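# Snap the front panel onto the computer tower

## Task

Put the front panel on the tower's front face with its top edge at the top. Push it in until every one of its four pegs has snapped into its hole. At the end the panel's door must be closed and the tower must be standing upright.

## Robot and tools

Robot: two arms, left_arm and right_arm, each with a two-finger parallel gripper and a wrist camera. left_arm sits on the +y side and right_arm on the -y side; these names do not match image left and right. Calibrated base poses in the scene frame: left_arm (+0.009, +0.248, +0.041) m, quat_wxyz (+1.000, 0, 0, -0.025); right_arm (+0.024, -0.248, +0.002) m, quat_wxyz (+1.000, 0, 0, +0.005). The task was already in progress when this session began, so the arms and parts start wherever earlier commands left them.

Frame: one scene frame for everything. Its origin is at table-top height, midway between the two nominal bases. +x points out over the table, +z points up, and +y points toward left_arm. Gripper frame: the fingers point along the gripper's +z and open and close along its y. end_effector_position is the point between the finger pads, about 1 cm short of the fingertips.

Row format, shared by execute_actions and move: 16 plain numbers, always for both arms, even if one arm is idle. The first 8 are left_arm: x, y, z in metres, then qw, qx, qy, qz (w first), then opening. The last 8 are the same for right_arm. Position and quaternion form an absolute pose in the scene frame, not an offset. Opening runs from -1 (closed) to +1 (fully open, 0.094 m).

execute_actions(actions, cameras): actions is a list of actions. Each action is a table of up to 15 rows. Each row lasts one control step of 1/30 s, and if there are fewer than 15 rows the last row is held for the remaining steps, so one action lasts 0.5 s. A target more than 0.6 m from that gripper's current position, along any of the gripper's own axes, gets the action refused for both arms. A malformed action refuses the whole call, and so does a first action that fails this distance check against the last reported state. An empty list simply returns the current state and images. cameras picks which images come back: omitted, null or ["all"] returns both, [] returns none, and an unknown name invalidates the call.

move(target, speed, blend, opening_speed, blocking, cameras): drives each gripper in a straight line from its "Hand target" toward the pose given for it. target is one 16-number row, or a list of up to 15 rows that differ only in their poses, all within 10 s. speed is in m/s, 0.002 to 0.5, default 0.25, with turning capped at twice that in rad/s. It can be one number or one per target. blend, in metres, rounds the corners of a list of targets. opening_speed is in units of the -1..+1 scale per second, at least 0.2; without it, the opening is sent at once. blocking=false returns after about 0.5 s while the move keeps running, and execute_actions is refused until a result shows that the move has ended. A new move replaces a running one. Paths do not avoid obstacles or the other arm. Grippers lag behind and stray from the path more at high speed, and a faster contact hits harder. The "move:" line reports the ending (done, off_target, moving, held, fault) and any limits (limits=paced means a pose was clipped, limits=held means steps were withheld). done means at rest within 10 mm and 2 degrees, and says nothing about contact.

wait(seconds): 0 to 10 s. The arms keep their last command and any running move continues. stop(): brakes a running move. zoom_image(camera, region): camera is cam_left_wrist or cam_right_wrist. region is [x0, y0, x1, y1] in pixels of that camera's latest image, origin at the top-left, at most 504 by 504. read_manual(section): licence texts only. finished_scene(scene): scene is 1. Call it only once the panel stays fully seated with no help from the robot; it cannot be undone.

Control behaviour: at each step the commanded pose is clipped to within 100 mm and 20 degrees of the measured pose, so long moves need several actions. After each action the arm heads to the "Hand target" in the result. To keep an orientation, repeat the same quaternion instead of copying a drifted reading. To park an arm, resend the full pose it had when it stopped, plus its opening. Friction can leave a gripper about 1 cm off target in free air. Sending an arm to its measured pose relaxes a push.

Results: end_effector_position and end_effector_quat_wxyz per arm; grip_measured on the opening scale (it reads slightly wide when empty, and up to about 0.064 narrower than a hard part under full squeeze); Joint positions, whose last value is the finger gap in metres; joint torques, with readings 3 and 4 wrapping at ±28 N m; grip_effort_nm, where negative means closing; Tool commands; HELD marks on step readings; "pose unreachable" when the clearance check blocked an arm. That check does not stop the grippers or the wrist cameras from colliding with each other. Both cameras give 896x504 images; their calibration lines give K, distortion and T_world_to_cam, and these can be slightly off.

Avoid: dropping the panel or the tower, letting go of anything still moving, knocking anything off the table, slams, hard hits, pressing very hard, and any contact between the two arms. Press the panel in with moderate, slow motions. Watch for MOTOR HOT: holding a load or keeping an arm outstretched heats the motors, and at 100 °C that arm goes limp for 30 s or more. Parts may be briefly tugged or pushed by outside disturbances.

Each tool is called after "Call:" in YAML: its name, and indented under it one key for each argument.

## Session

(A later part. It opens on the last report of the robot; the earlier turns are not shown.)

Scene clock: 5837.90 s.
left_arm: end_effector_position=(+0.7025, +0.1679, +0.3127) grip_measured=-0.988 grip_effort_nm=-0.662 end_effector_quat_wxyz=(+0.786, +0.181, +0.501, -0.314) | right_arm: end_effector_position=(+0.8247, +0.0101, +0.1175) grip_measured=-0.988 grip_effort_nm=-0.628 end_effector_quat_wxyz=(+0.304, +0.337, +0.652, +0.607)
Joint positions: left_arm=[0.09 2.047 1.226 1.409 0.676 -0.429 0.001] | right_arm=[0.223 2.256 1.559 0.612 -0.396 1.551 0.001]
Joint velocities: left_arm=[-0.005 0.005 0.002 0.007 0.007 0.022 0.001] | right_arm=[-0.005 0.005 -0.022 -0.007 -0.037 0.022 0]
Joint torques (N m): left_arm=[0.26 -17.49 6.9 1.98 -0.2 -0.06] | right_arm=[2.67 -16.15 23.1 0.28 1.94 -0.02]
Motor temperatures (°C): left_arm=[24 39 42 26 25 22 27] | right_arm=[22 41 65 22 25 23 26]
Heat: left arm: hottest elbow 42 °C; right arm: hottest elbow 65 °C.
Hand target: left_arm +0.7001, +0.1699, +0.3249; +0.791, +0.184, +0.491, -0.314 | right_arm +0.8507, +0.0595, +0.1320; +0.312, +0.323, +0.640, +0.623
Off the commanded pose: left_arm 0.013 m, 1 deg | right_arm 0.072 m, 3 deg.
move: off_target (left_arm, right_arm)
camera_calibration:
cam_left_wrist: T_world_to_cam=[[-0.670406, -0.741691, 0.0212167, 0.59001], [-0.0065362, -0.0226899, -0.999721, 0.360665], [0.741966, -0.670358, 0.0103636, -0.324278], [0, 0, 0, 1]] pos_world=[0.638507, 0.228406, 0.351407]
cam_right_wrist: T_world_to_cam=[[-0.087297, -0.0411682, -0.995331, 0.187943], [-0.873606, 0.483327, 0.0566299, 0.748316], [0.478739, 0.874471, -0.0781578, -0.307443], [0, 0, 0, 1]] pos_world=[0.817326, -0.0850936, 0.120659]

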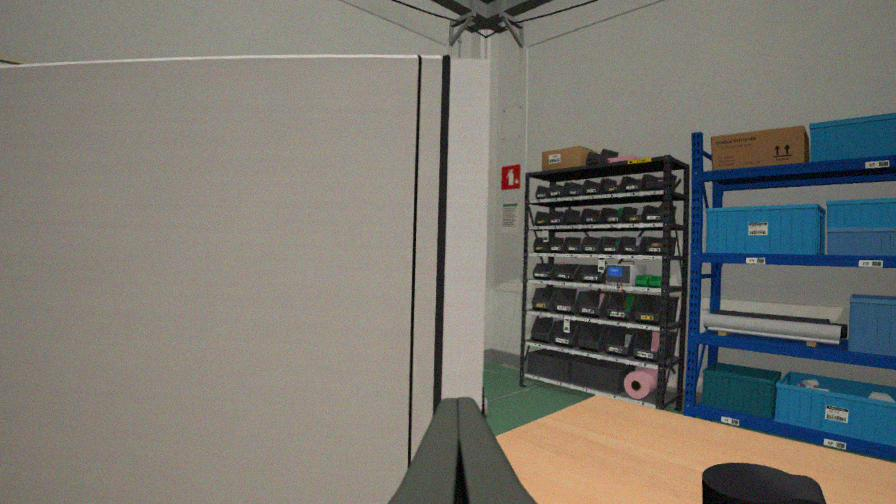

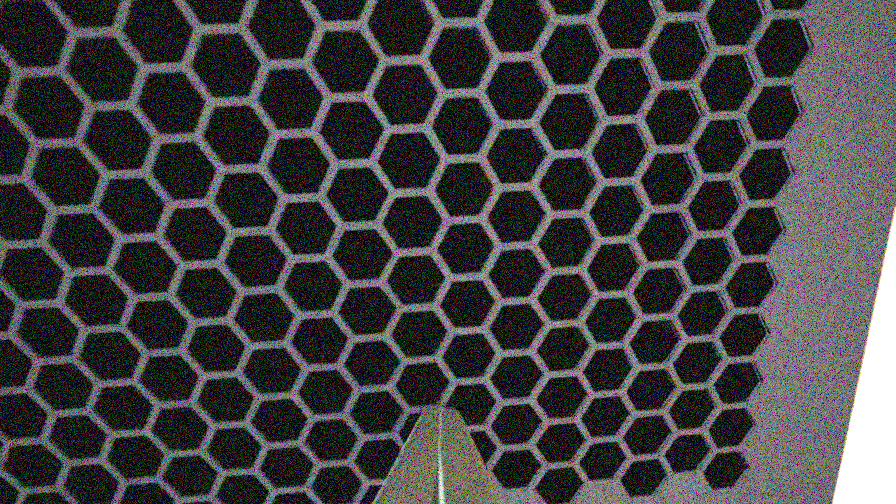

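Call:
move:
  target: [0.70,0.17,0.325,0.793,0.184,0.492,-0.315,-1,0.90,0.105,0.13,0.3124,0.3224,0.64,0.6227,-1]
  speed: 0.06
  cameras: ["cam_left_wrist"]

Call:
move:
  target:
    - [0.70,0.17,0.325,0.793,0.184,0.492,-0.315,-1,0.76,-0.06,0.2,0.3124,0.3224,0.64,0.6227,-1]
    - [0.70,0.17,0.325,0.793,0.184,0.492,-0.315,-1,0.76,-0.06,0.42,0.3124,0.3224,0.64,0.6227,-1]
    - [0.70,0.17,0.325,0.793,0.184,0.492,-0.315,-1,0.81,0.0,0.42,0.3124,0.3224,0.64,0.6227,-1]
    - [0.70,0.17,0.325,0.793,0.184,0.492,-0.315,-1,0.88,0.085,0.42,0.3124,0.3224,0.64,0.6227,-1]
  speed: [0.15,0.2,0.06,0.06]

Scene clock: 5853.00 s.
left_arm: end_effector_position=(+0.7025, +0.1679, +0.3127) grip_measured=-0.988 grip_effort_nm=-0.662 end_effector_quat_wxyz=(+0.786, +0.181, +0.501, -0.314) | right_arm: end_effector_position=(+0.8784, +0.0175, +0.1097) grip_measured=-0.988 grip_effort_nm=-0.623 end_effector_quat_wxyz=(+0.320, +0.362, +0.641, +0.596)
Joint positions: left_arm=[0.09 2.047 1.226 1.409 0.676 -0.429 0.001] | right_arm=[0.23 2.374 1.776 0.51 -0.323 1.564 0.001]
Joint velocities: left_arm=[-0.015 0.015 -0.012 -0.022 -0.007 -0.007 0] | right_arm=[-0.005 0.005 -0.007 -0.022 0.022 0.022 -0.001]
Joint torques (N m): left_arm=[0.67 -17.61 6.93 1.99 -0.2 -0.06] | right_arm=[4.48 -19.72 20.62 0.95 0.55 -0.11]
Motor temperatures (°C): left_arm=[24 39 41 26 25 22 27] | right_arm=[22 40 70 22 27 23 26]
Heat: left arm: hottest elbow 41 °C; right arm: hottest elbow 70 °C.
Hand target: left_arm +0.7001, +0.1699, +0.3249; +0.791, +0.184, +0.491, -0.314 | right_arm +0.8786, +0.0981, +0.1324; +0.312, +0.323, +0.640, +0.624
Off the commanded pose: left_arm 0.013 m, 1 deg | right_arm 0.092 m, 6 deg.
move: off_target (left_arm, right_arm); limits=paced
camera_calibration:
cam_left_wrist: T_world_to_cam=[[-0.670406, -0.741691, 0.0212167, 0.59001], [-0.0065362, -0.0226899, -0.999721, 0.360665], [0.741966, -0.670358, 0.0103636, -0.324278], [0, 0, 0, 1]] pos_world=[0.638507, 0.228406, 0.351407]
Images, in order (width x height): cam_left_wrist 896x504.

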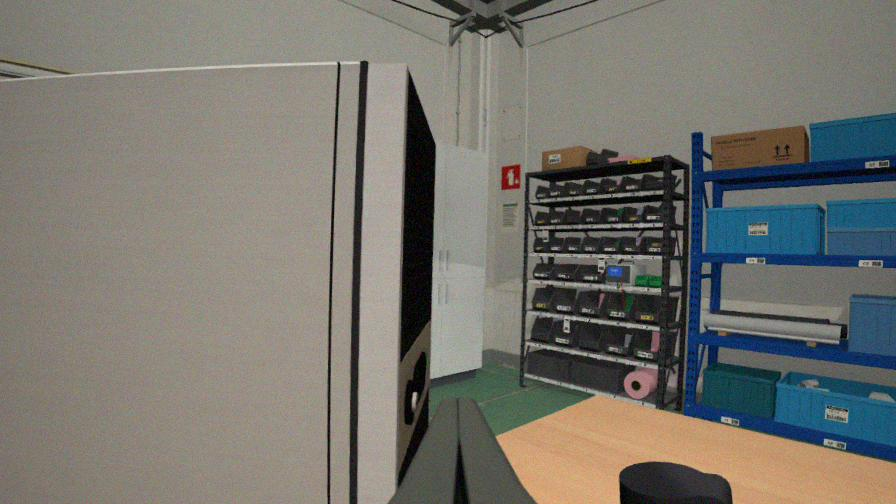

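Scene clock: 5859.53 s.
left_arm: end_effector_position=(+0.7025, +0.1679, +0.3127) grip_measured=-0.988 grip_effort_nm=-0.667 end_effector_quat_wxyz=(+0.786, +0.181, +0.501, -0.314) | right_arm: end_effector_position=(+0.8782, +0.0281, +0.4096) grip_measured=-0.988 grip_effort_nm=-0.623 end_effector_quat_wxyz=(+0.324, +0.352, +0.637, +0.604)
Joint positions: left_arm=[0.09 2.047 1.226 1.409 0.676 -0.429 0.001] | right_arm=[0.242 2.121 2.134 -0.078 -0.321 1.564 0.001]
Joint velocities: left_arm=[-0.005 0.005 0.012 0.007 -0.007 0.007 0] | right_arm=[-0.015 -0.015 0.007 -0.012 -0.037 -0.066 -0.001]
Joint torques (N m): left_arm=[0.26 -17.32 6.94 2.03 -0.21 -0.06] | right_arm=[2.9 -19.72 17.4 1.62 -0.26 -0.16]
Motor temperatures (°C): left_arm=[24 39 41 26 25 22 27] | right_arm=[22 40 69 22 26 23 26]
Heat: left arm: hottest elbow 41 °C; right arm: hottest elbow 69 °C.
Hand target: left_arm +0.7001, +0.1699, +0.3249; +0.791, +0.184, +0.491, -0.314 | right_arm +0.8722, +0.0820, +0.4175; +0.313, +0.323, +0.640, +0.623
Off the commanded pose: left_arm 0.013 m, 1 deg | right_arm 0.058 m, 4 deg.
move: off_target (left_arm, right_arm)
camera_calibration:
cam_left_wrist: T_world_to_cam=[[-0.670406, -0.741691, 0.0212167, 0.59001], [-0.0065362, -0.0226899, -0.999721, 0.360665], [0.741966, -0.670358, 0.0103636, -0.324278], [0, 0, 0, 1]] pos_world=[0.638507, 0.228406, 0.351407]
cam_right_wrist: T_world_to_cam=[[-0.0754736, -0.0260613, -0.996807, 0.473897], [-0.845713, 0.531277, 0.0501433, 0.746691], [0.528274, 0.846797, -0.0621378, -0.375213], [0, 0, 0, 1]] pos_world=[0.865468, -0.0666201, 0.411627]

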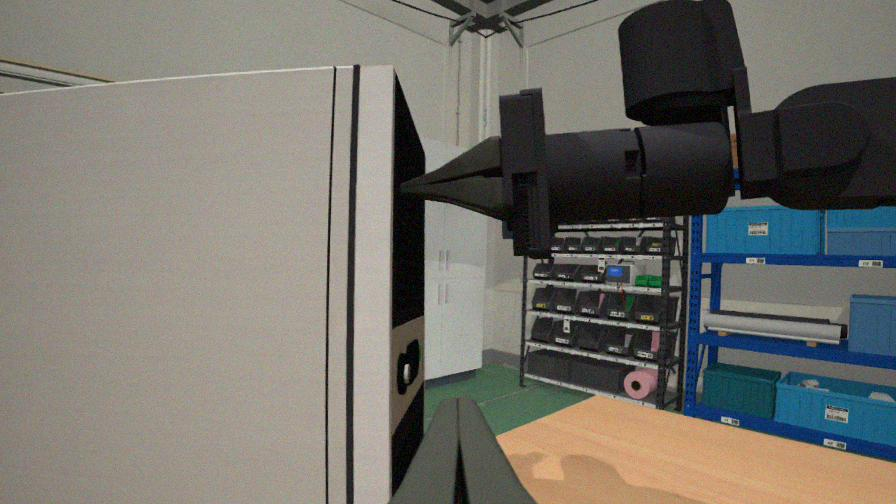

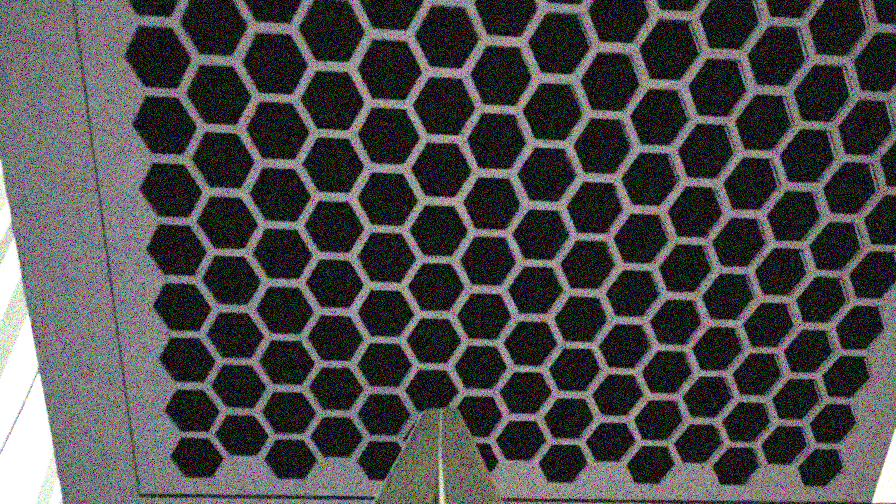

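Call:
move:
  target:
    - [0.748,0.215,0.26,0.793,0.184,0.492,-0.315,-1,0.79,-0.05,0.40,0.3124,0.3224,0.64,0.6227,-1]
    - [0.828,0.122,0.24,0.793,0.184,0.492,-0.315,-1,0.78,-0.05,0.27,0.3124,0.3224,0.64,0.6227,-1]
    - [0.866,0.078,0.24,0.793,0.184,0.492,-0.315,-1,0.80,-0.03,0.26,0.3124,0.3224,0.64,0.6227,-1]
  speed: [0.15,0.1,0.04]

Scene clock: 5883.50 s.
left_arm: end_effector_position=(+0.8510, +0.0987, +0.2489) grip_measured=-0.989 grip_effort_nm=-0.647 end_effector_quat_wxyz=(+0.795, +0.183, +0.488, -0.312) | right_arm: end_effector_position=(+0.7873, -0.0416, +0.2387) grip_measured=-0.988 grip_effort_nm=-0.613 end_effector_quat_wxyz=(+0.300, +0.341, +0.648, +0.612)
Joint positions: left_arm=[-0.015 2.464 1.831 1.213 0.583 -0.361 0.001] | right_arm=[0.157 1.973 1.432 0.461 -0.462 1.564 0.001]
Joint velocities: left_arm=[0.005 -0.005 0.002 -0.002 0.051 0.051 0] | right_arm=[-0.015 -0.015 0.017 0.012 0.022 0.095 0]
Joint torques (N m): left_arm=[-1.55 -18.49 12.49 0.21 -0.8 0.15] | right_arm=[-0.56 -18.08 14.08 1.98 0.15 -0.12]
Motor temperatures (°C): left_arm=[24 39 41 26 25 22 27] | right_arm=[22 42 68 22 25 23 26]
Heat: left arm: hottest elbow 41 °C; right arm: hottest elbow 68 °C.
Hand target: left_arm +0.8632, +0.0805, +0.2374; +0.791, +0.184, +0.492, -0.313 | right_arm +0.7971, -0.0305, +0.2600; +0.312, +0.323, +0.640, +0.624
Off the commanded pose: left_arm 0.027 m, 1 deg | right_arm 0.027 m, 3 deg.
move: off_target (left_arm, right_arm)
camera_calibration:
cam_left_wrist: T_world_to_cam=[[-0.668068, -0.744084, 0.00487167, 0.641882], [0.0246962, -0.0287157, -0.999282, 0.270195], [0.74369, -0.667468, 0.0375601, -0.488709], [0, 0, 0, 1]] pos_world=[0.785597, 0.159176, 0.285231]
cam_right_wrist: T_world_to_cam=[[-0.0921293, -0.0242309, -0.995452, 0.30773], [-0.873078, 0.482665, 0.0690547, 0.730366], [0.478797, 0.87547, -0.0656231, -0.23784], [0, 0, 0, 1]] pos_world=[0.779895, -0.136844, 0.240287]

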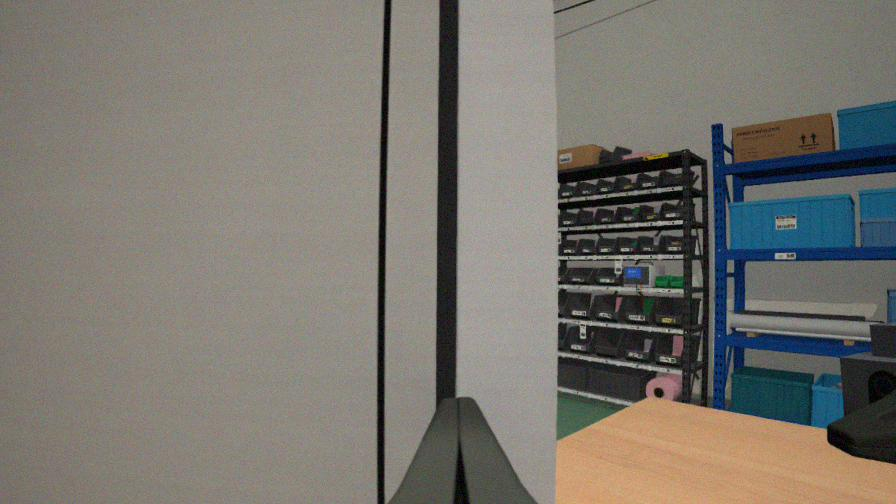

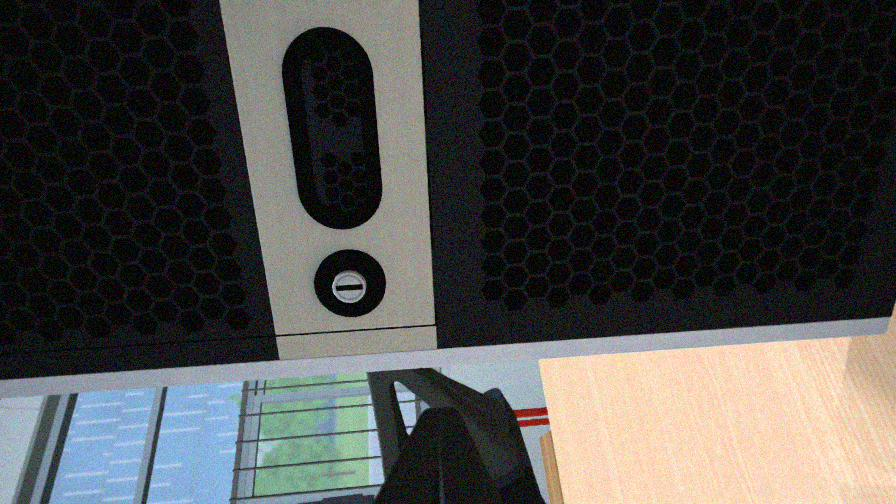

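Call:
move:
  target:
    - [0.830,0.135,0.26,0.793,0.184,0.492,-0.315,-1,0.785,-0.105,0.27,0.3124,0.3224,0.64,0.6227,-1]
    - [0.858,0.150,0.26,0.793,0.184,0.492,-0.315,-1,0.80,-0.09,0.27,0.3124,0.3224,0.64,0.6227,-1]
    - [0.895,0.100,0.25,0.793,0.184,0.492,-0.315,-1,0.825,-0.065,0.27,0.3124,0.3224,0.64,0.6227,-1]
  speed: [0.1,0.1,0.04]

Scene clock: 5896.03 s.
left_arm: end_effector_position=(+0.8815, +0.1290, +0.2638) grip_measured=-0.989 grip_effort_nm=-0.652 end_effector_quat_wxyz=(+0.798, +0.177, +0.488, -0.307) | right_arm: end_effector_position=(+0.8138, -0.0753, +0.2525) grip_measured=-0.988 grip_effort_nm=-0.623 end_effector_quat_wxyz=(+0.303, +0.337, +0.644, +0.616)
Joint positions: left_arm=[0.025 2.513 1.974 1.133 0.601 -0.383 0.001] | right_arm=[0.099 2.009 1.521 0.423 -0.52 1.564 0.001]
Joint velocities: left_arm=[-0.005 -0.015 -0.002 0.007 -0.022 0.051 0] | right_arm=[-0.005 0.005 0.002 -0.002 0.066 -0.022 0]
Joint torques (N m): left_arm=[-2.55 -19.25 12.48 0.36 -0.59 0.15] | right_arm=[-0.73 -18.73 14.5 1.18 0.11 -0.15]
Motor temperatures (°C): left_arm=[24 38 43 26 25 22 27] | right_arm=[22 40 67 22 25 23 26]
Heat: left arm: hottest elbow 43 °C; right arm: hottest elbow 67 °C.
Hand target: left_arm +0.8903, +0.1009, +0.2491; +0.791, +0.183, +0.492, -0.314 | right_arm +0.8235, -0.0651, +0.2705; +0.312, +0.323, +0.640, +0.624
Off the commanded pose: left_arm 0.035 m, 1 deg | right_arm 0.023 m, 2 deg.
move: off_target (left_arm, right_arm)
camera_calibration:
cam_left_wrist: T_world_to_cam=[[-0.657138, -0.753739, 0.00685091, 0.675795], [0.0275104, -0.0330655, -0.999074, 0.283246], [0.753268, -0.656342, 0.0424643, -0.502913], [0, 0, 0, 1]] pos_world=[0.815126, 0.188656, 0.299709]
cam_right_wrist: T_world_to_cam=[[-0.0772794, -0.0179502, -0.996848, 0.31188], [-0.874145, 0.482058, 0.0590866, 0.772211], [0.479478, 0.875955, -0.0529442, -0.223873], [0, 0, 0, 1]] pos_world=[0.806468, -0.170549, 0.253417]

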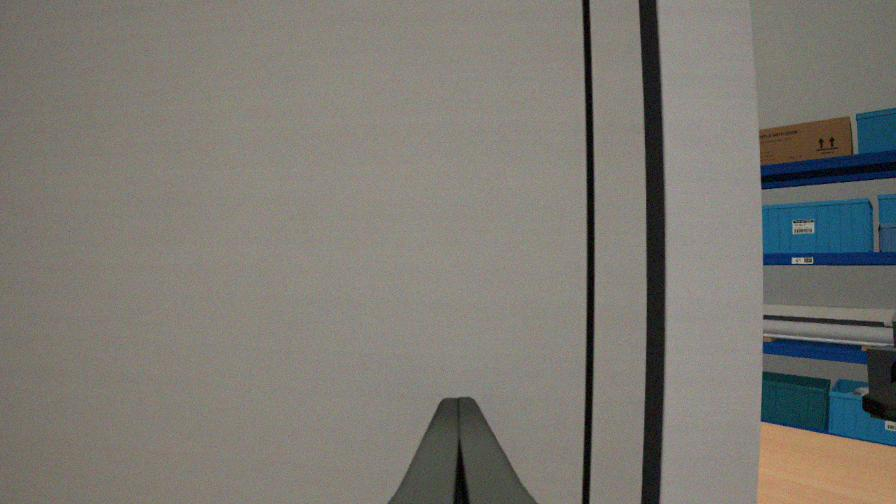

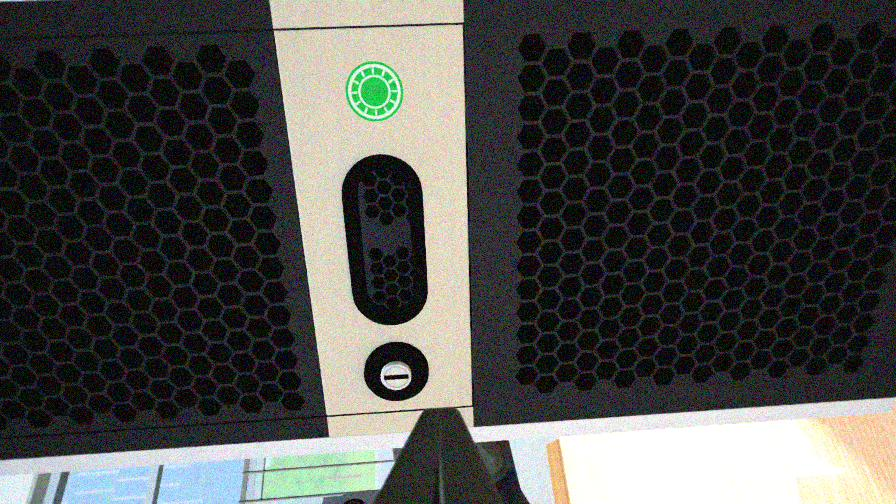

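Call:
move:
  target:
    - [0.895,0.100,0.25,0.793,0.184,0.492,-0.315,-1,0.80,-0.085,0.32,0.3124,0.3224,0.64,0.6227,-1]
    - [0.895,0.100,0.25,0.793,0.184,0.492,-0.315,-1,0.828,-0.10,0.40,0.3124,0.3224,0.64,0.6227,-1]
  speed: 0.15

Call:
move:
  target: [0.905,0.085,0.25,0.793,0.184,0.492,-0.315,-1,0.91,-0.02,0.42,0.3124,0.3224,0.64,0.6227,-1]
  speed: 0.06

Scene clock: 5917.40 s.
left_arm: end_effector_position=(+0.8816, +0.1290, +0.2639) grip_measured=-0.989 grip_effort_nm=-0.652 end_effector_quat_wxyz=(+0.798, +0.178, +0.487, -0.306) | right_arm: end_effector_position=(+0.8181, -0.0938, +0.3747) grip_measured=-0.988 grip_effort_nm=-0.618 end_effector_quat_wxyz=(+0.296, +0.336, +0.647, +0.618)
Joint positions: left_arm=[0.025 2.513 1.975 1.133 0.601 -0.381 0.001] | right_arm=[0.067 1.907 1.706 0.127 -0.566 1.564 0.001]
Joint velocities: left_arm=[-0.005 -0.005 -0.012 0.002 -0.081 0.022 0.001] | right_arm=[0.015 -0.005 -0.007 -0.007 0.007 -0.022 0.001]
Joint torques (N m): left_arm=[-2.67 -19.37 12.41 0.34 -0.54 0.15] | right_arm=[-1.9 -18.78 15.66 1.2 -0.14 -0.21]
Motor temperatures (°C): left_arm=[24 40 44 26 25 22 27] | right_arm=[22 40 64 22 25 23 26]
Heat: left arm: hottest elbow 44 °C; right arm: hottest elbow 64 °C.
Hand target: left_arm +0.8903, +0.1007, +0.2495; +0.791, +0.184, +0.491, -0.314 | right_arm +0.8266, -0.1002, +0.3991; +0.313, +0.323, +0.640, +0.623
Off the commanded pose: left_arm 0.035 m, 1 deg | right_arm 0.028 m, 3 deg.
move: off_target (left_arm, right_arm)
camera_calibration:
cam_left_wrist: T_world_to_cam=[[-0.656615, -0.754208, 0.00525389, 0.675874], [0.028802, -0.0320348, -0.999072, 0.282032], [0.753676, -0.655854, 0.0427572, -0.503486], [0, 0, 0, 1]] pos_world=[0.815131, 0.18857, 0.299747]
cam_right_wrist: T_world_to_cam=[[-0.0864179, -0.0168058, -0.996117, 0.440961], [-0.88003, 0.469963, 0.0684179, 0.777789], [0.466989, 0.882526, -0.0554029, -0.191514], [0, 0, 0, 1]] pos_world=[0.81202, -0.189105, 0.375423]

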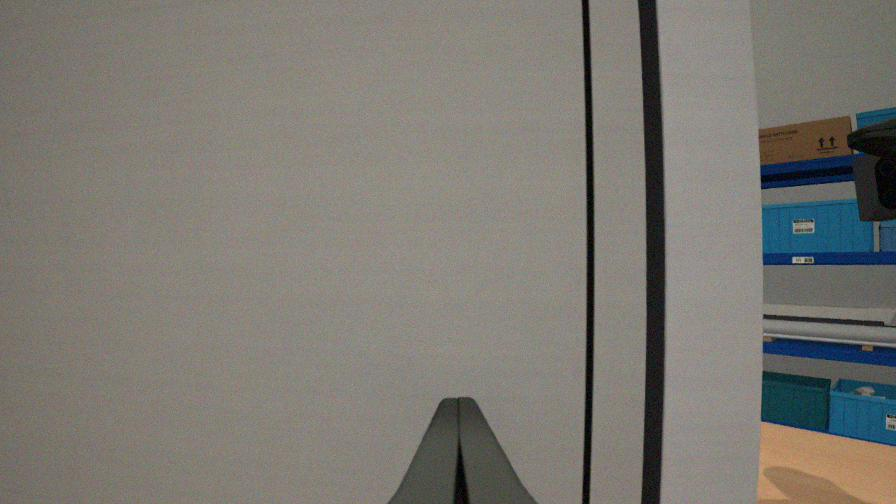

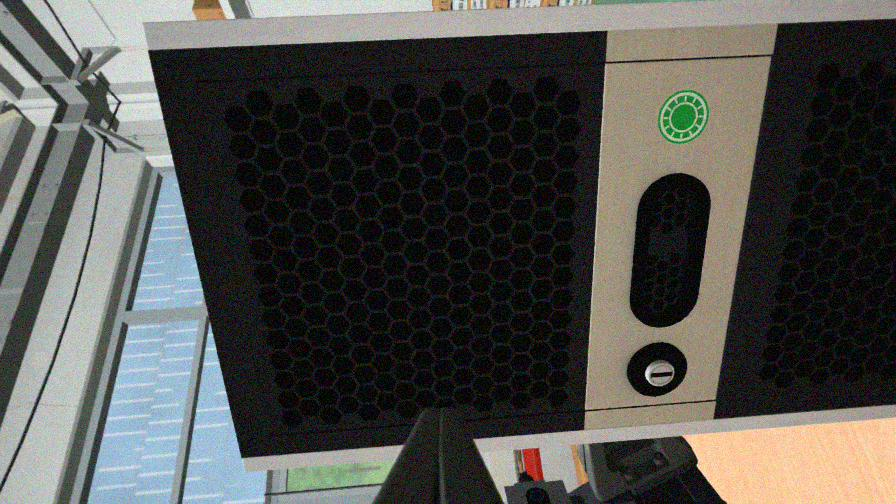

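Scene clock: 5920.23 s.
left_arm: end_effector_position=(+0.8925, +0.1270, +0.2700) grip_measured=-0.989 grip_effort_nm=-0.647 end_effector_quat_wxyz=(+0.803, +0.175, +0.485, -0.300) | right_arm: end_effector_position=(+0.9070, -0.0296, +0.3989) grip_measured=-0.988 grip_effort_nm=-0.618 end_effector_quat_wxyz=(+0.302, +0.337, +0.646, +0.615)
Joint positions: left_arm=[0.02 2.533 2.031 1.098 0.585 -0.369 0.001] | right_arm=[0.146 2.195 2.234 -0.108 -0.475 1.564 0.001]
Joint velocities: left_arm=[0.005 -0.015 -0.007 0.007 -0.022 -0.081 0.001] | right_arm=[-0.015 0.005 -0.027 0.007 0.022 -0.022 0]
Joint torques (N m): left_arm=[-3.49 -19.6 12.25 0.39 -0.48 0.18] | right_arm=[-0.56 -22.36 15.92 1.01 0.13 -0.19]
Motor temperatures (°C): left_arm=[24 40 44 26 25 22 27] | right_arm=[22 40 65 22 25 23 26]
Heat: left arm: hottest elbow 44 °C; right arm: hottest elbow 65 °C.
Hand target: left_arm +0.8984, +0.0864, +0.2493; +0.791, +0.184, +0.492, -0.314 | right_arm +0.9083, -0.0204, +0.4199; +0.313, +0.323, +0.640, +0.623
Off the commanded pose: left_arm 0.048 m, 2 deg | right_arm 0.023 m, 2 deg.
move: off_target (left_arm, right_arm)
camera_calibration:
cam_left_wrist: T_world_to_cam=[[-0.645497, -0.763763, 0.000858817, 0.673963], [0.0372103, -0.0325715, -0.998776, 0.280196], [0.762856, -0.644675, 0.0494446, -0.524664], [0, 0, 0, 1]] pos_world=[0.824858, 0.185636, 0.305216]
cam_right_wrist: T_world_to_cam=[[-0.0810016, -0.0215928, -0.99648, 0.468948], [-0.874337, 0.481516, 0.0606388, 0.822484], [0.478512, 0.876171, -0.0578829, -0.29793], [0, 0, 0, 1]] pos_world=[0.899676, -0.124876, 0.400178]

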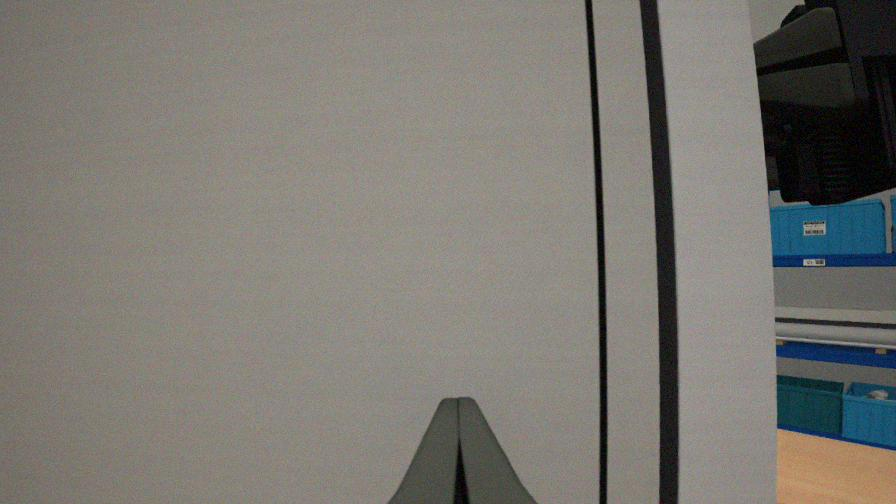

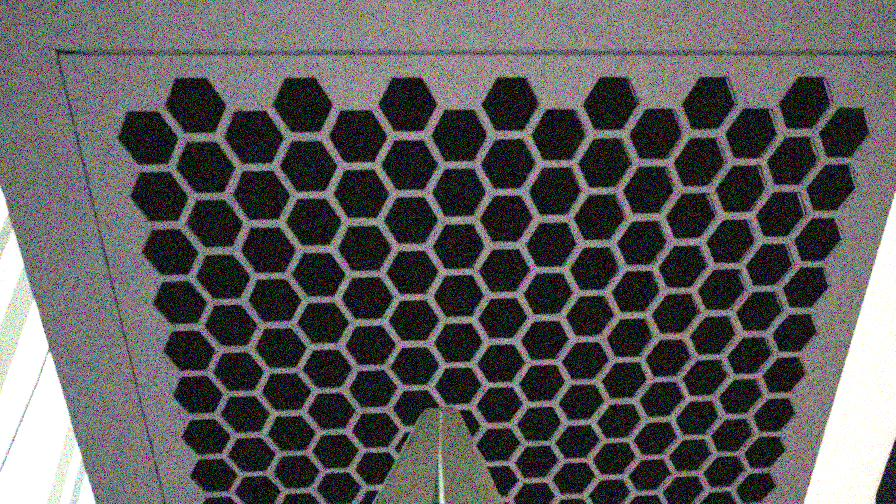

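Call:
move:
  target: [0.92,0.065,0.25,0.793,0.184,0.492,-0.315,-1,0.95,0.025,0.43,0.3124,0.3224,0.64,0.6227,-1]
  speed: 0.05

Call:
move:
  target: [0.92,0.065,0.25,0.793,0.184,0.492,-0.315,-1,0.98,0.055,0.44,0.3124,0.3224,0.64,0.6227,-1]
  speed: 0.05

Scene clock: 5928.40 s.
left_arm: end_effector_position=(+0.9135, +0.1059, +0.2806) grip_measured=-0.989 grip_effort_nm=-0.647 end_effector_quat_wxyz=(+0.806, +0.171, +0.483, -0.298) | right_arm: end_effector_position=(+0.9569, -0.0388, +0.4116) grip_measured=-0.988 grip_effort_nm=-0.618 end_effector_quat_wxyz=(+0.325, +0.359, +0.634, +0.602)
Joint positions: left_arm=[-0.008 2.585 2.163 1.014 0.551 -0.352 0.001] | right_arm=[0.138 2.439 2.71 -0.341 -0.41 1.564 0.001]
Joint velocities: left_arm=[0.005 -0.005 -0.007 -0.012 -0.051 -0.007 0] | right_arm=[-0.005 -0.015 -0.002 -0.027 -0.022 -0.007 0]
Joint torques (N m): left_arm=[-3.25 -19.49 11.41 0.9 0.16 0.14] | right_arm=[3.19 -23.3 15.99 1.73 -0.5 -0.11]
Motor temperatures (°C): left_arm=[24 39 44 26 25 22 27] | right_arm=[22 40 65 22 25 23 26]
Heat: left arm: hottest elbow 44 °C; right arm: hottest elbow 65 °C.
Hand target: left_arm +0.9150, +0.0666, +0.2491; +0.791, +0.184, +0.492, -0.314 | right_arm +0.9411, +0.0216, +0.4280; +0.314, +0.323, +0.638, +0.624
Off the commanded pose: left_arm 0.051 m, 3 deg | right_arm 0.067 m, 5 deg.
move: off_target (left_arm, right_arm)
camera_calibration:
cam_left_wrist: T_world_to_cam=[[-0.639321, -0.768936, 0.00248255, 0.665878], [0.0433778, -0.039289, -0.998286, 0.284273], [0.767715, -0.638118, 0.058473, -0.562495], [0, 0, 0, 1]] pos_world=[0.845214, 0.164248, 0.315024]
cam_right_wrist: T_world_to_cam=[[-0.0818174, -0.0201427, -0.996444, 0.486214], [-0.837906, 0.542743, 0.0578286, 0.838444], [0.539648, 0.839657, -0.0612835, -0.371526], [0, 0, 0, 1]] pos_world=[0.942811, -0.133311, 0.41323]

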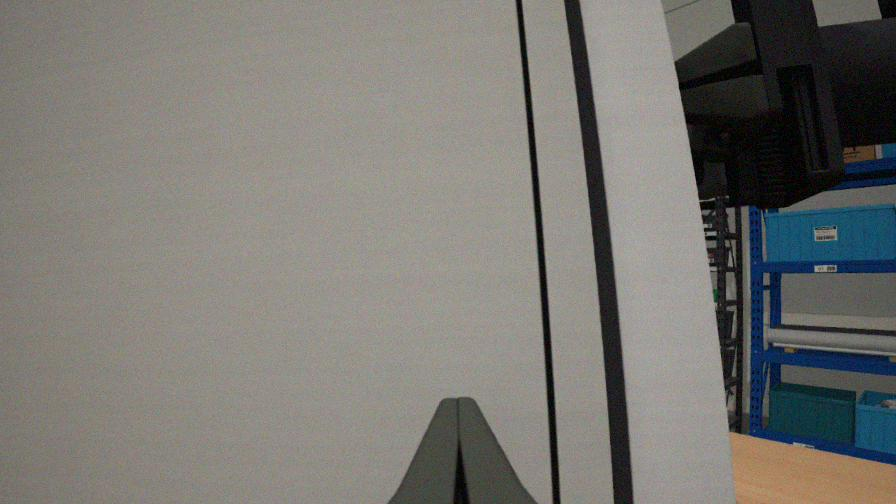

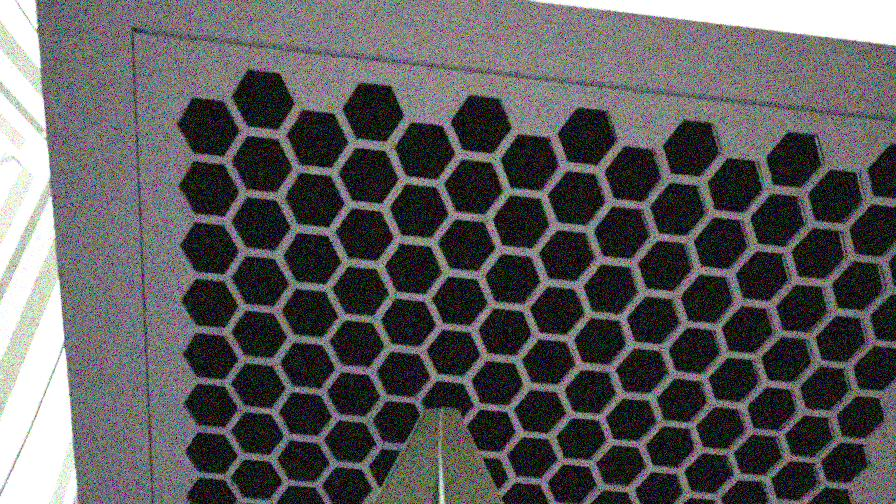

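Scene clock: 5930.27 s.
left_arm: end_effector_position=(+0.9134, +0.0951, +0.2764) grip_measured=-0.989 grip_effort_nm=-0.647 end_effector_quat_wxyz=(+0.802, +0.173, +0.485, -0.303) | right_arm: end_effector_position=(+0.9706, -0.0417, +0.4130) grip_measured=-0.988 grip_effort_nm=-0.613 end_effector_quat_wxyz=(+0.352, +0.367, +0.614, +0.604)
Joint positions: left_arm=[-0.019 2.591 2.169 1.007 0.552 -0.352 0.001] | right_arm=[0.143 2.527 2.856 -0.353 -0.349 1.573 0.001]
Joint velocities: left_arm=[-0.005 -0.005 0.002 -0.012 -0.022 0.066 -0.001] | right_arm=[-0.005 0.005 -0.007 -0.002 0.007 -0.022 0]
Joint torques (N m): left_arm=[-2.08 -20.07 11.51 1.02 0.13 0.14] | right_arm=[5.25 -23.88 15.84 3.03 0.13 0.05]
Motor temperatures (°C): left_arm=[24 39 44 26 25 22 27] | right_arm=[22 41 65 22 25 23 26]
Heat: left arm: hottest elbow 44 °C; right arm: hottest elbow 65 °C.
Hand target: left_arm +0.9159, +0.0658, +0.2497; +0.791, +0.184, +0.492, -0.314 | right_arm +0.9478, +0.0443, +0.4320; +0.339, +0.324, +0.610, +0.639
Off the commanded pose: left_arm 0.041 m, 2 deg | right_arm 0.101 m, 8 deg; position clipped.
elbow stopped short (right arm): the move would have taken joint 3 (elbow) straighter than the controller allows.
move: off_target (left_arm, right_arm); limits=paced
camera_calibration:
cam_left_wrist: T_world_to_cam=[[-0.648576, -0.761119, 0.00684885, 0.663975], [0.0353125, -0.0390769, -0.998612, 0.287158], [0.760331, -0.647434, 0.0522214, -0.559732], [0, 0, 0, 1]] pos_world=[0.846079, 0.154196, 0.311442]
cam_right_wrist: T_world_to_cam=[[-0.0425099, -0.0044365, -0.999086, 0.452292], [-0.807768, 0.588644, 0.0317556, 0.834928], [0.587965, 0.80838, -0.0286068, -0.438116], [0, 0, 0, 1]] pos_world=[0.951252, -0.135305, 0.412832]

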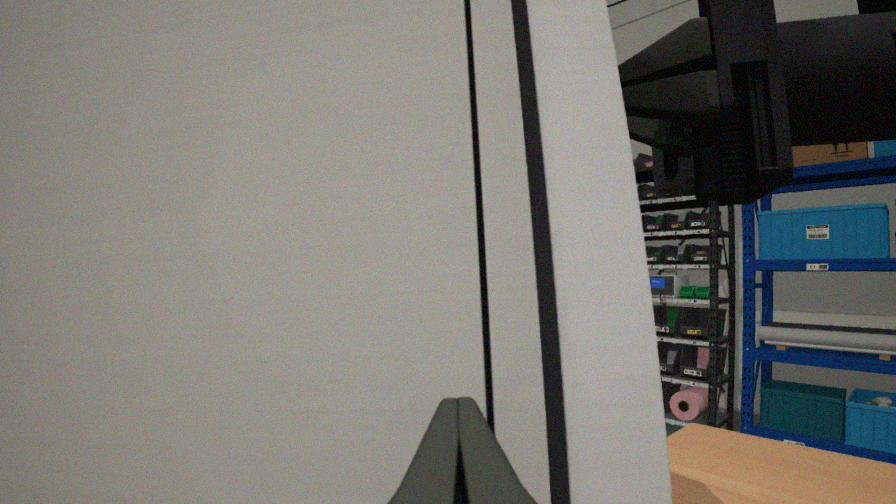

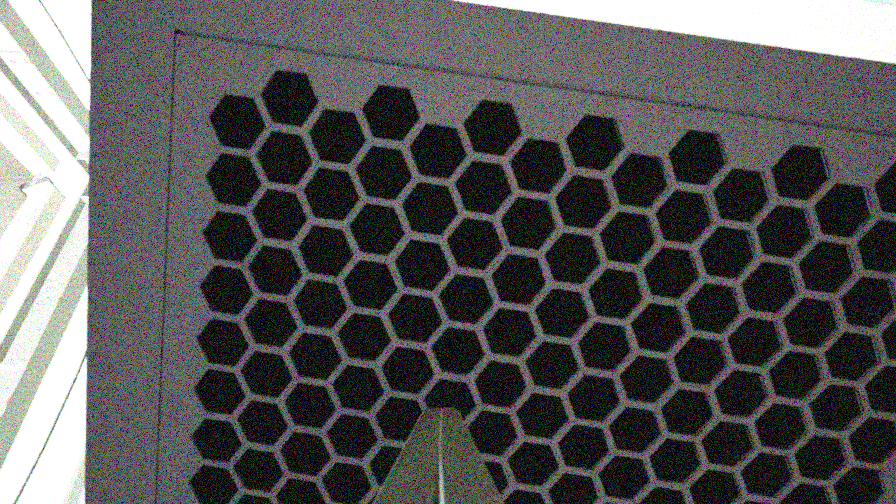

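Call:
move:
  target:
    - [0.915,0.10,0.27,0.793,0.184,0.492,-0.315,-1,0.85,-0.11,0.42,0.3124,0.3224,0.64,0.6227,-1]
    - [0.86,0.16,0.27,0.793,0.184,0.492,-0.315,-1,0.69,-0.16,0.53,0.3124,0.3224,0.64,0.6227,-1]
    - [0.80,0.22,0.28,0.793,0.184,0.492,-0.315,-1,0.6784,-0.1012,0.629,0.49,-0.03,0.871,0,-1]
  speed: 0.25

Scene clock: 5947.87 s.
left_arm: end_effector_position=(+0.8017, +0.2152, +0.2642) grip_measured=-0.989 grip_effort_nm=-0.642 end_effector_quat_wxyz=(+0.785, +0.179, +0.501, -0.316) | right_arm: end_effector_position=(+0.6772, -0.1084, +0.6168) grip_measured=-0.988 grip_effort_nm=-0.618 end_effector_quat_wxyz=(+0.481, -0.027, +0.876, -0.003)
Joint positions: left_arm=[0.153 2.333 1.613 1.338 0.727 -0.481 0.001] | right_arm=[0.252 1.882 2.696 -1.395 0.201 0.092 0.001]
Joint velocities: left_arm=[0.005 -0.024 0.007 0.007 0.007 0.007 0] | right_arm=[-0.015 0.005 0.002 0.002 -0.007 0.037 0]
Joint torques (N m): left_arm=[0.5 -21.6 7.05 2.03 -0.22 -0.07] | right_arm=[-0.91 -15.27 11.84 1.06 0.23 -0.17]
Motor temperatures (°C): left_arm=[24 40 45 26 25 22 26] | right_arm=[22 40 66 22 25 23 26]
Heat: left arm: hottest elbow 45 °C; right arm: hottest elbow 66 °C.
Hand target: left_arm +0.7978, +0.2184, +0.2817; +0.792, +0.183, +0.490, -0.315 | right_arm +0.6746, -0.1034, +0.6283; +0.492, -0.034, +0.870, -0.003
Off the commanded pose: left_arm 0.017 m, 1 deg | right_arm 0.014 m, 1 deg.
move: off_target (left_arm, right_arm)
camera_calibration:
cam_left_wrist: T_world_to_cam=[[-0.671038, -0.740976, 0.0257447, 0.69176], [-0.00888343, -0.0266856, -0.999604, 0.316611], [0.74137, -0.671001, 0.0113246, -0.365327], [0, 0, 0, 1]] pos_world=[0.737852, 0.275891, 0.302814]
cam_right_wrist: T_world_to_cam=[[0.0269064, -0.998987, 0.0360819, -0.150162], [-0.843273, -0.0420661, -0.535837, 0.936407], [0.536812, -0.0160094, -0.84355, 0.242046], [0, 0, 0, 1]] pos_world=[0.663754, -0.106743, 0.711358]

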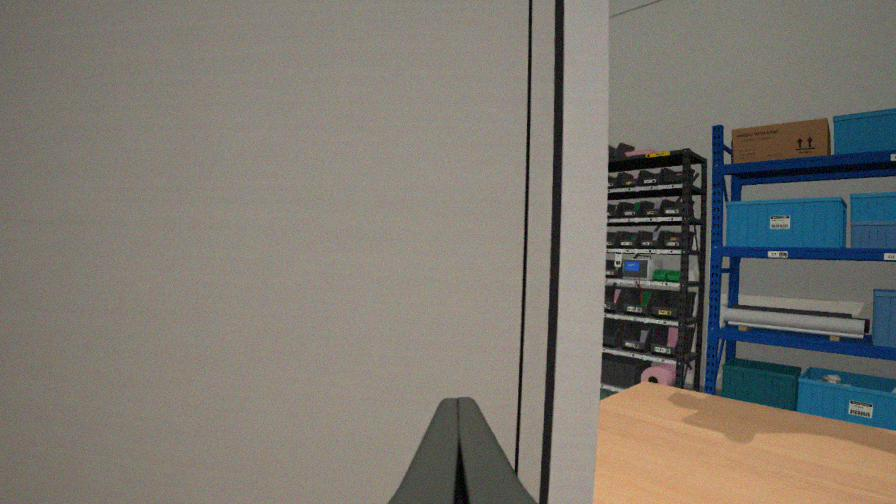

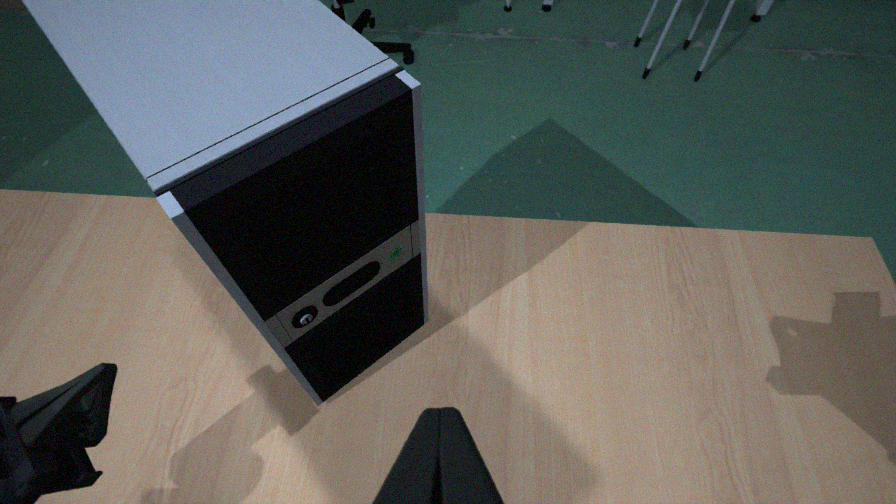

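Call:
move:
  target:
    - [0.80,0.22,0.28,0.793,0.184,0.492,-0.315,-1,0.66,-0.17,0.54,0.3124,0.3224,0.64,0.6227,-1]
    - [0.80,0.22,0.28,0.793,0.184,0.492,-0.315,-1,0.80,-0.065,0.40,0.3124,0.3224,0.64,0.6227,-1]
    - [0.80,0.22,0.28,0.793,0.184,0.492,-0.315,-1,0.838,-0.012,0.40,0.3124,0.3224,0.64,0.6227,-1]
  speed: [0.25,0.25,0.1]

Call:
move:
  target: [0.80,0.22,0.28,0.793,0.184,0.492,-0.315,-1,0.93,0.065,0.40,0.3124,0.3224,0.64,0.6227,-1]
  speed: 0.12

Scene clock: 5980.90 s.
left_arm: end_effector_position=(+0.8015, +0.2148, +0.2638) grip_measured=-0.989 grip_effort_nm=-0.647 end_effector_quat_wxyz=(+0.785, +0.181, +0.501, -0.316) | right_arm: end_effector_position=(+0.8333, -0.0162, +0.3674) grip_measured=-0.988 grip_effort_nm=-0.623 end_effector_quat_wxyz=(+0.302, +0.336, +0.648, +0.612)
Joint positions: left_arm=[0.153 2.333 1.613 1.338 0.73 -0.481 0.001] | right_arm=[0.181 1.978 1.798 0.106 -0.44 1.559 0.001]
Joint velocities: left_arm=[0.005 0.005 0.002 0.012 -0.022 0.051 0] | right_arm=[-0.005 -0.015 0.012 -0.017 0.066 0.022 0.001]
Joint torques (N m): left_arm=[0.67 -21.25 7.73 1.87 -0.22 -0.07] | right_arm=[-1.38 -20.54 15.8 1.33 0.15 -0.02]
Motor temperatures (°C): left_arm=[24 41 44 26 25 22 26] | right_arm=[22 39 63 22 24 23 26]
Heat: left arm: hottest elbow 44 °C; right arm: hottest elbow 63 °C.
Hand target: left_arm +0.8001, +0.2198, +0.2798; +0.791, +0.184, +0.491, -0.314 | right_arm +0.8372, -0.0115, +0.3985; +0.312, +0.326, +0.637, +0.626
Off the commanded pose: left_arm 0.017 m, 1 deg | right_arm 0.033 m, 2 deg.
move: off_target (left_arm, right_arm)
camera_calibration:
cam_left_wrist: T_world_to_cam=[[-0.672864, -0.739349, 0.0248484, 0.692608], [-0.00950996, -0.0249418, -0.999644, 0.31636], [0.739706, -0.67286, 0.00975124, -0.363242], [0, 0, 0, 1]] pos_world=[0.737731, 0.275559, 0.302579]
cam_right_wrist: T_world_to_cam=[[-0.0830761, -0.0287518, -0.996128, 0.433327], [-0.875126, 0.480269, 0.0591224, 0.754745], [0.47671, 0.87665, -0.0650603, -0.272126], [0, 0, 0, 1]] pos_world=[0.826221, -0.111462, 0.369322]

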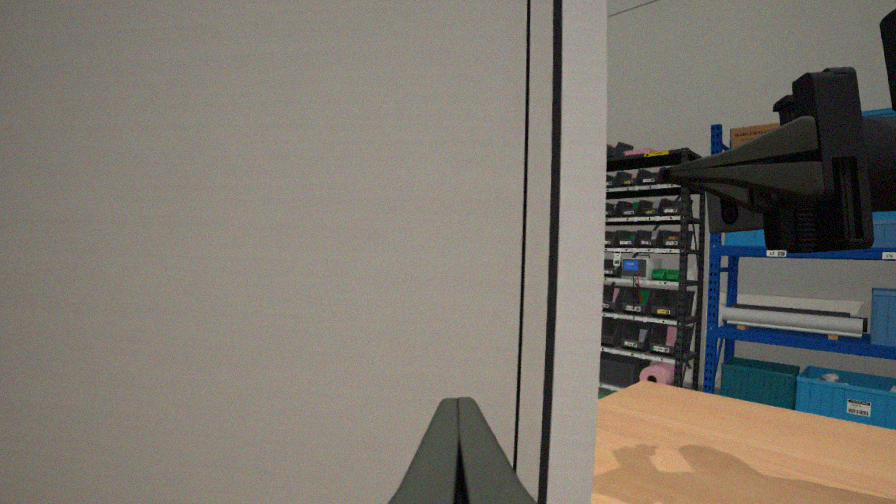

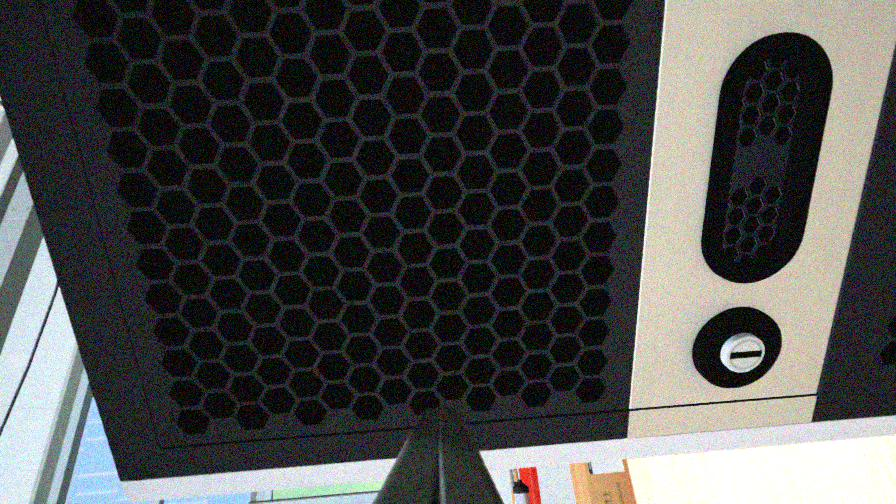

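Scene clock: 5983.03 s.
left_arm: end_effector_position=(+0.8015, +0.2151, +0.2638) grip_measured=-0.989 grip_effort_nm=-0.647 end_effector_quat_wxyz=(+0.785, +0.180, +0.501, -0.316) | right_arm: end_effector_position=(+0.9316, -0.0055, +0.3982) grip_measured=-0.988 grip_effort_nm=-0.613 end_effector_quat_wxyz=(+0.333, +0.354, +0.632, +0.604)
Joint positions: left_arm=[0.153 2.333 1.613 1.338 0.73 -0.481 0.001] | right_arm=[0.186 2.292 2.394 -0.153 -0.359 1.56 0.001]
Joint velocities: left_arm=[-0.015 -0.005 0.007 0.012 -0.066 -0.051 -0.001] | right_arm=[-0.005 0.005 0.007 -0.012 0.037 -0.037 0]
Joint torques (N m): left_arm=[0.73 -20.84 7.73 1.89 -0.22 -0.07] | right_arm=[4.42 -21.25 16.32 1.52 -0.47 -0.09]
Motor temperatures (°C): left_arm=[24 41 44 26 25 22 26] | right_arm=[22 40 63 22 24 23 26]
Heat: left arm: hottest elbow 44 °C; right arm: hottest elbow 63 °C.
Hand target: left_arm +0.8001, +0.2201, +0.2799; +0.791, +0.183, +0.491, -0.314 | right_arm +0.9199, +0.0615, +0.3986; +0.313, +0.323, +0.640, +0.623
Off the commanded pose: left_arm 0.017 m, 1 deg | right_arm 0.071 m, 5 deg.
move: off_target (left_arm, right_arm)
camera_calibration:
cam_left_wrist: T_world_to_cam=[[-0.672581, -0.739606, 0.0248484, 0.692669], [-0.00950044, -0.0249454, -0.999644, 0.316361], [0.739962, -0.672578, 0.00975124, -0.363314], [0, 0, 0, 1]] pos_world=[0.737721, 0.275837, 0.302579]
cam_right_wrist: T_world_to_cam=[[-0.0619134, -0.0234794, -0.997805, 0.453474], [-0.836977, 0.54584, 0.03909, 0.806553], [0.543724, 0.837561, -0.0534465, -0.393615], [0, 0, 0, 1]] pos_world=[0.917161, -0.099925, 0.399913]

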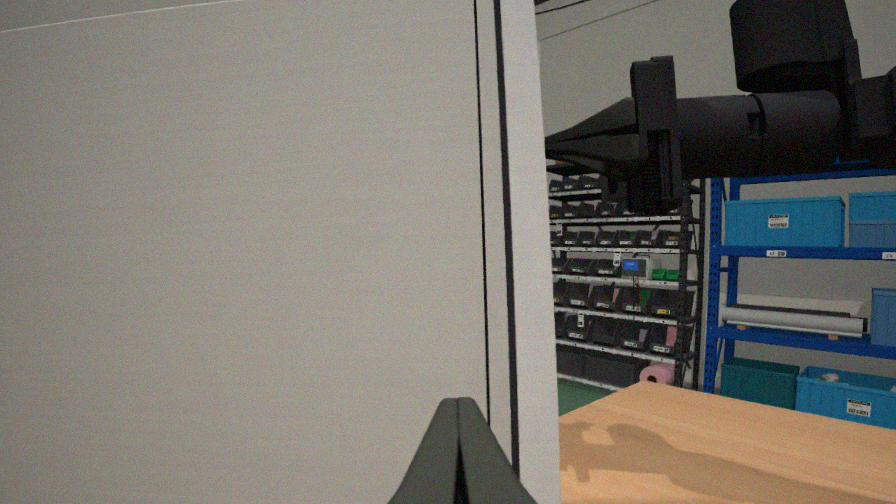

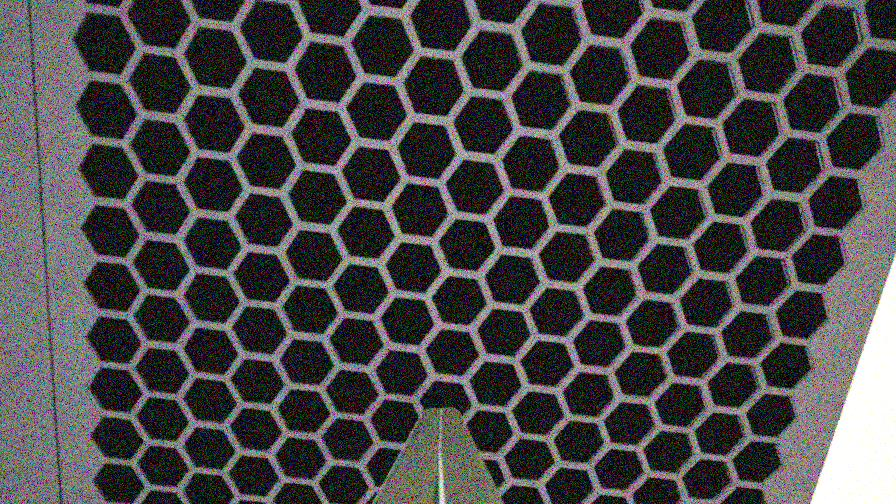

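Call:
zoom_image:
  camera: "cam_left_wrist"
  region: [420, 0, 620, 504]

Scaled by 1.000.

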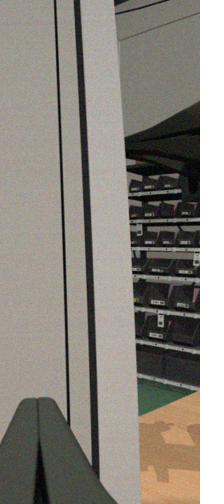

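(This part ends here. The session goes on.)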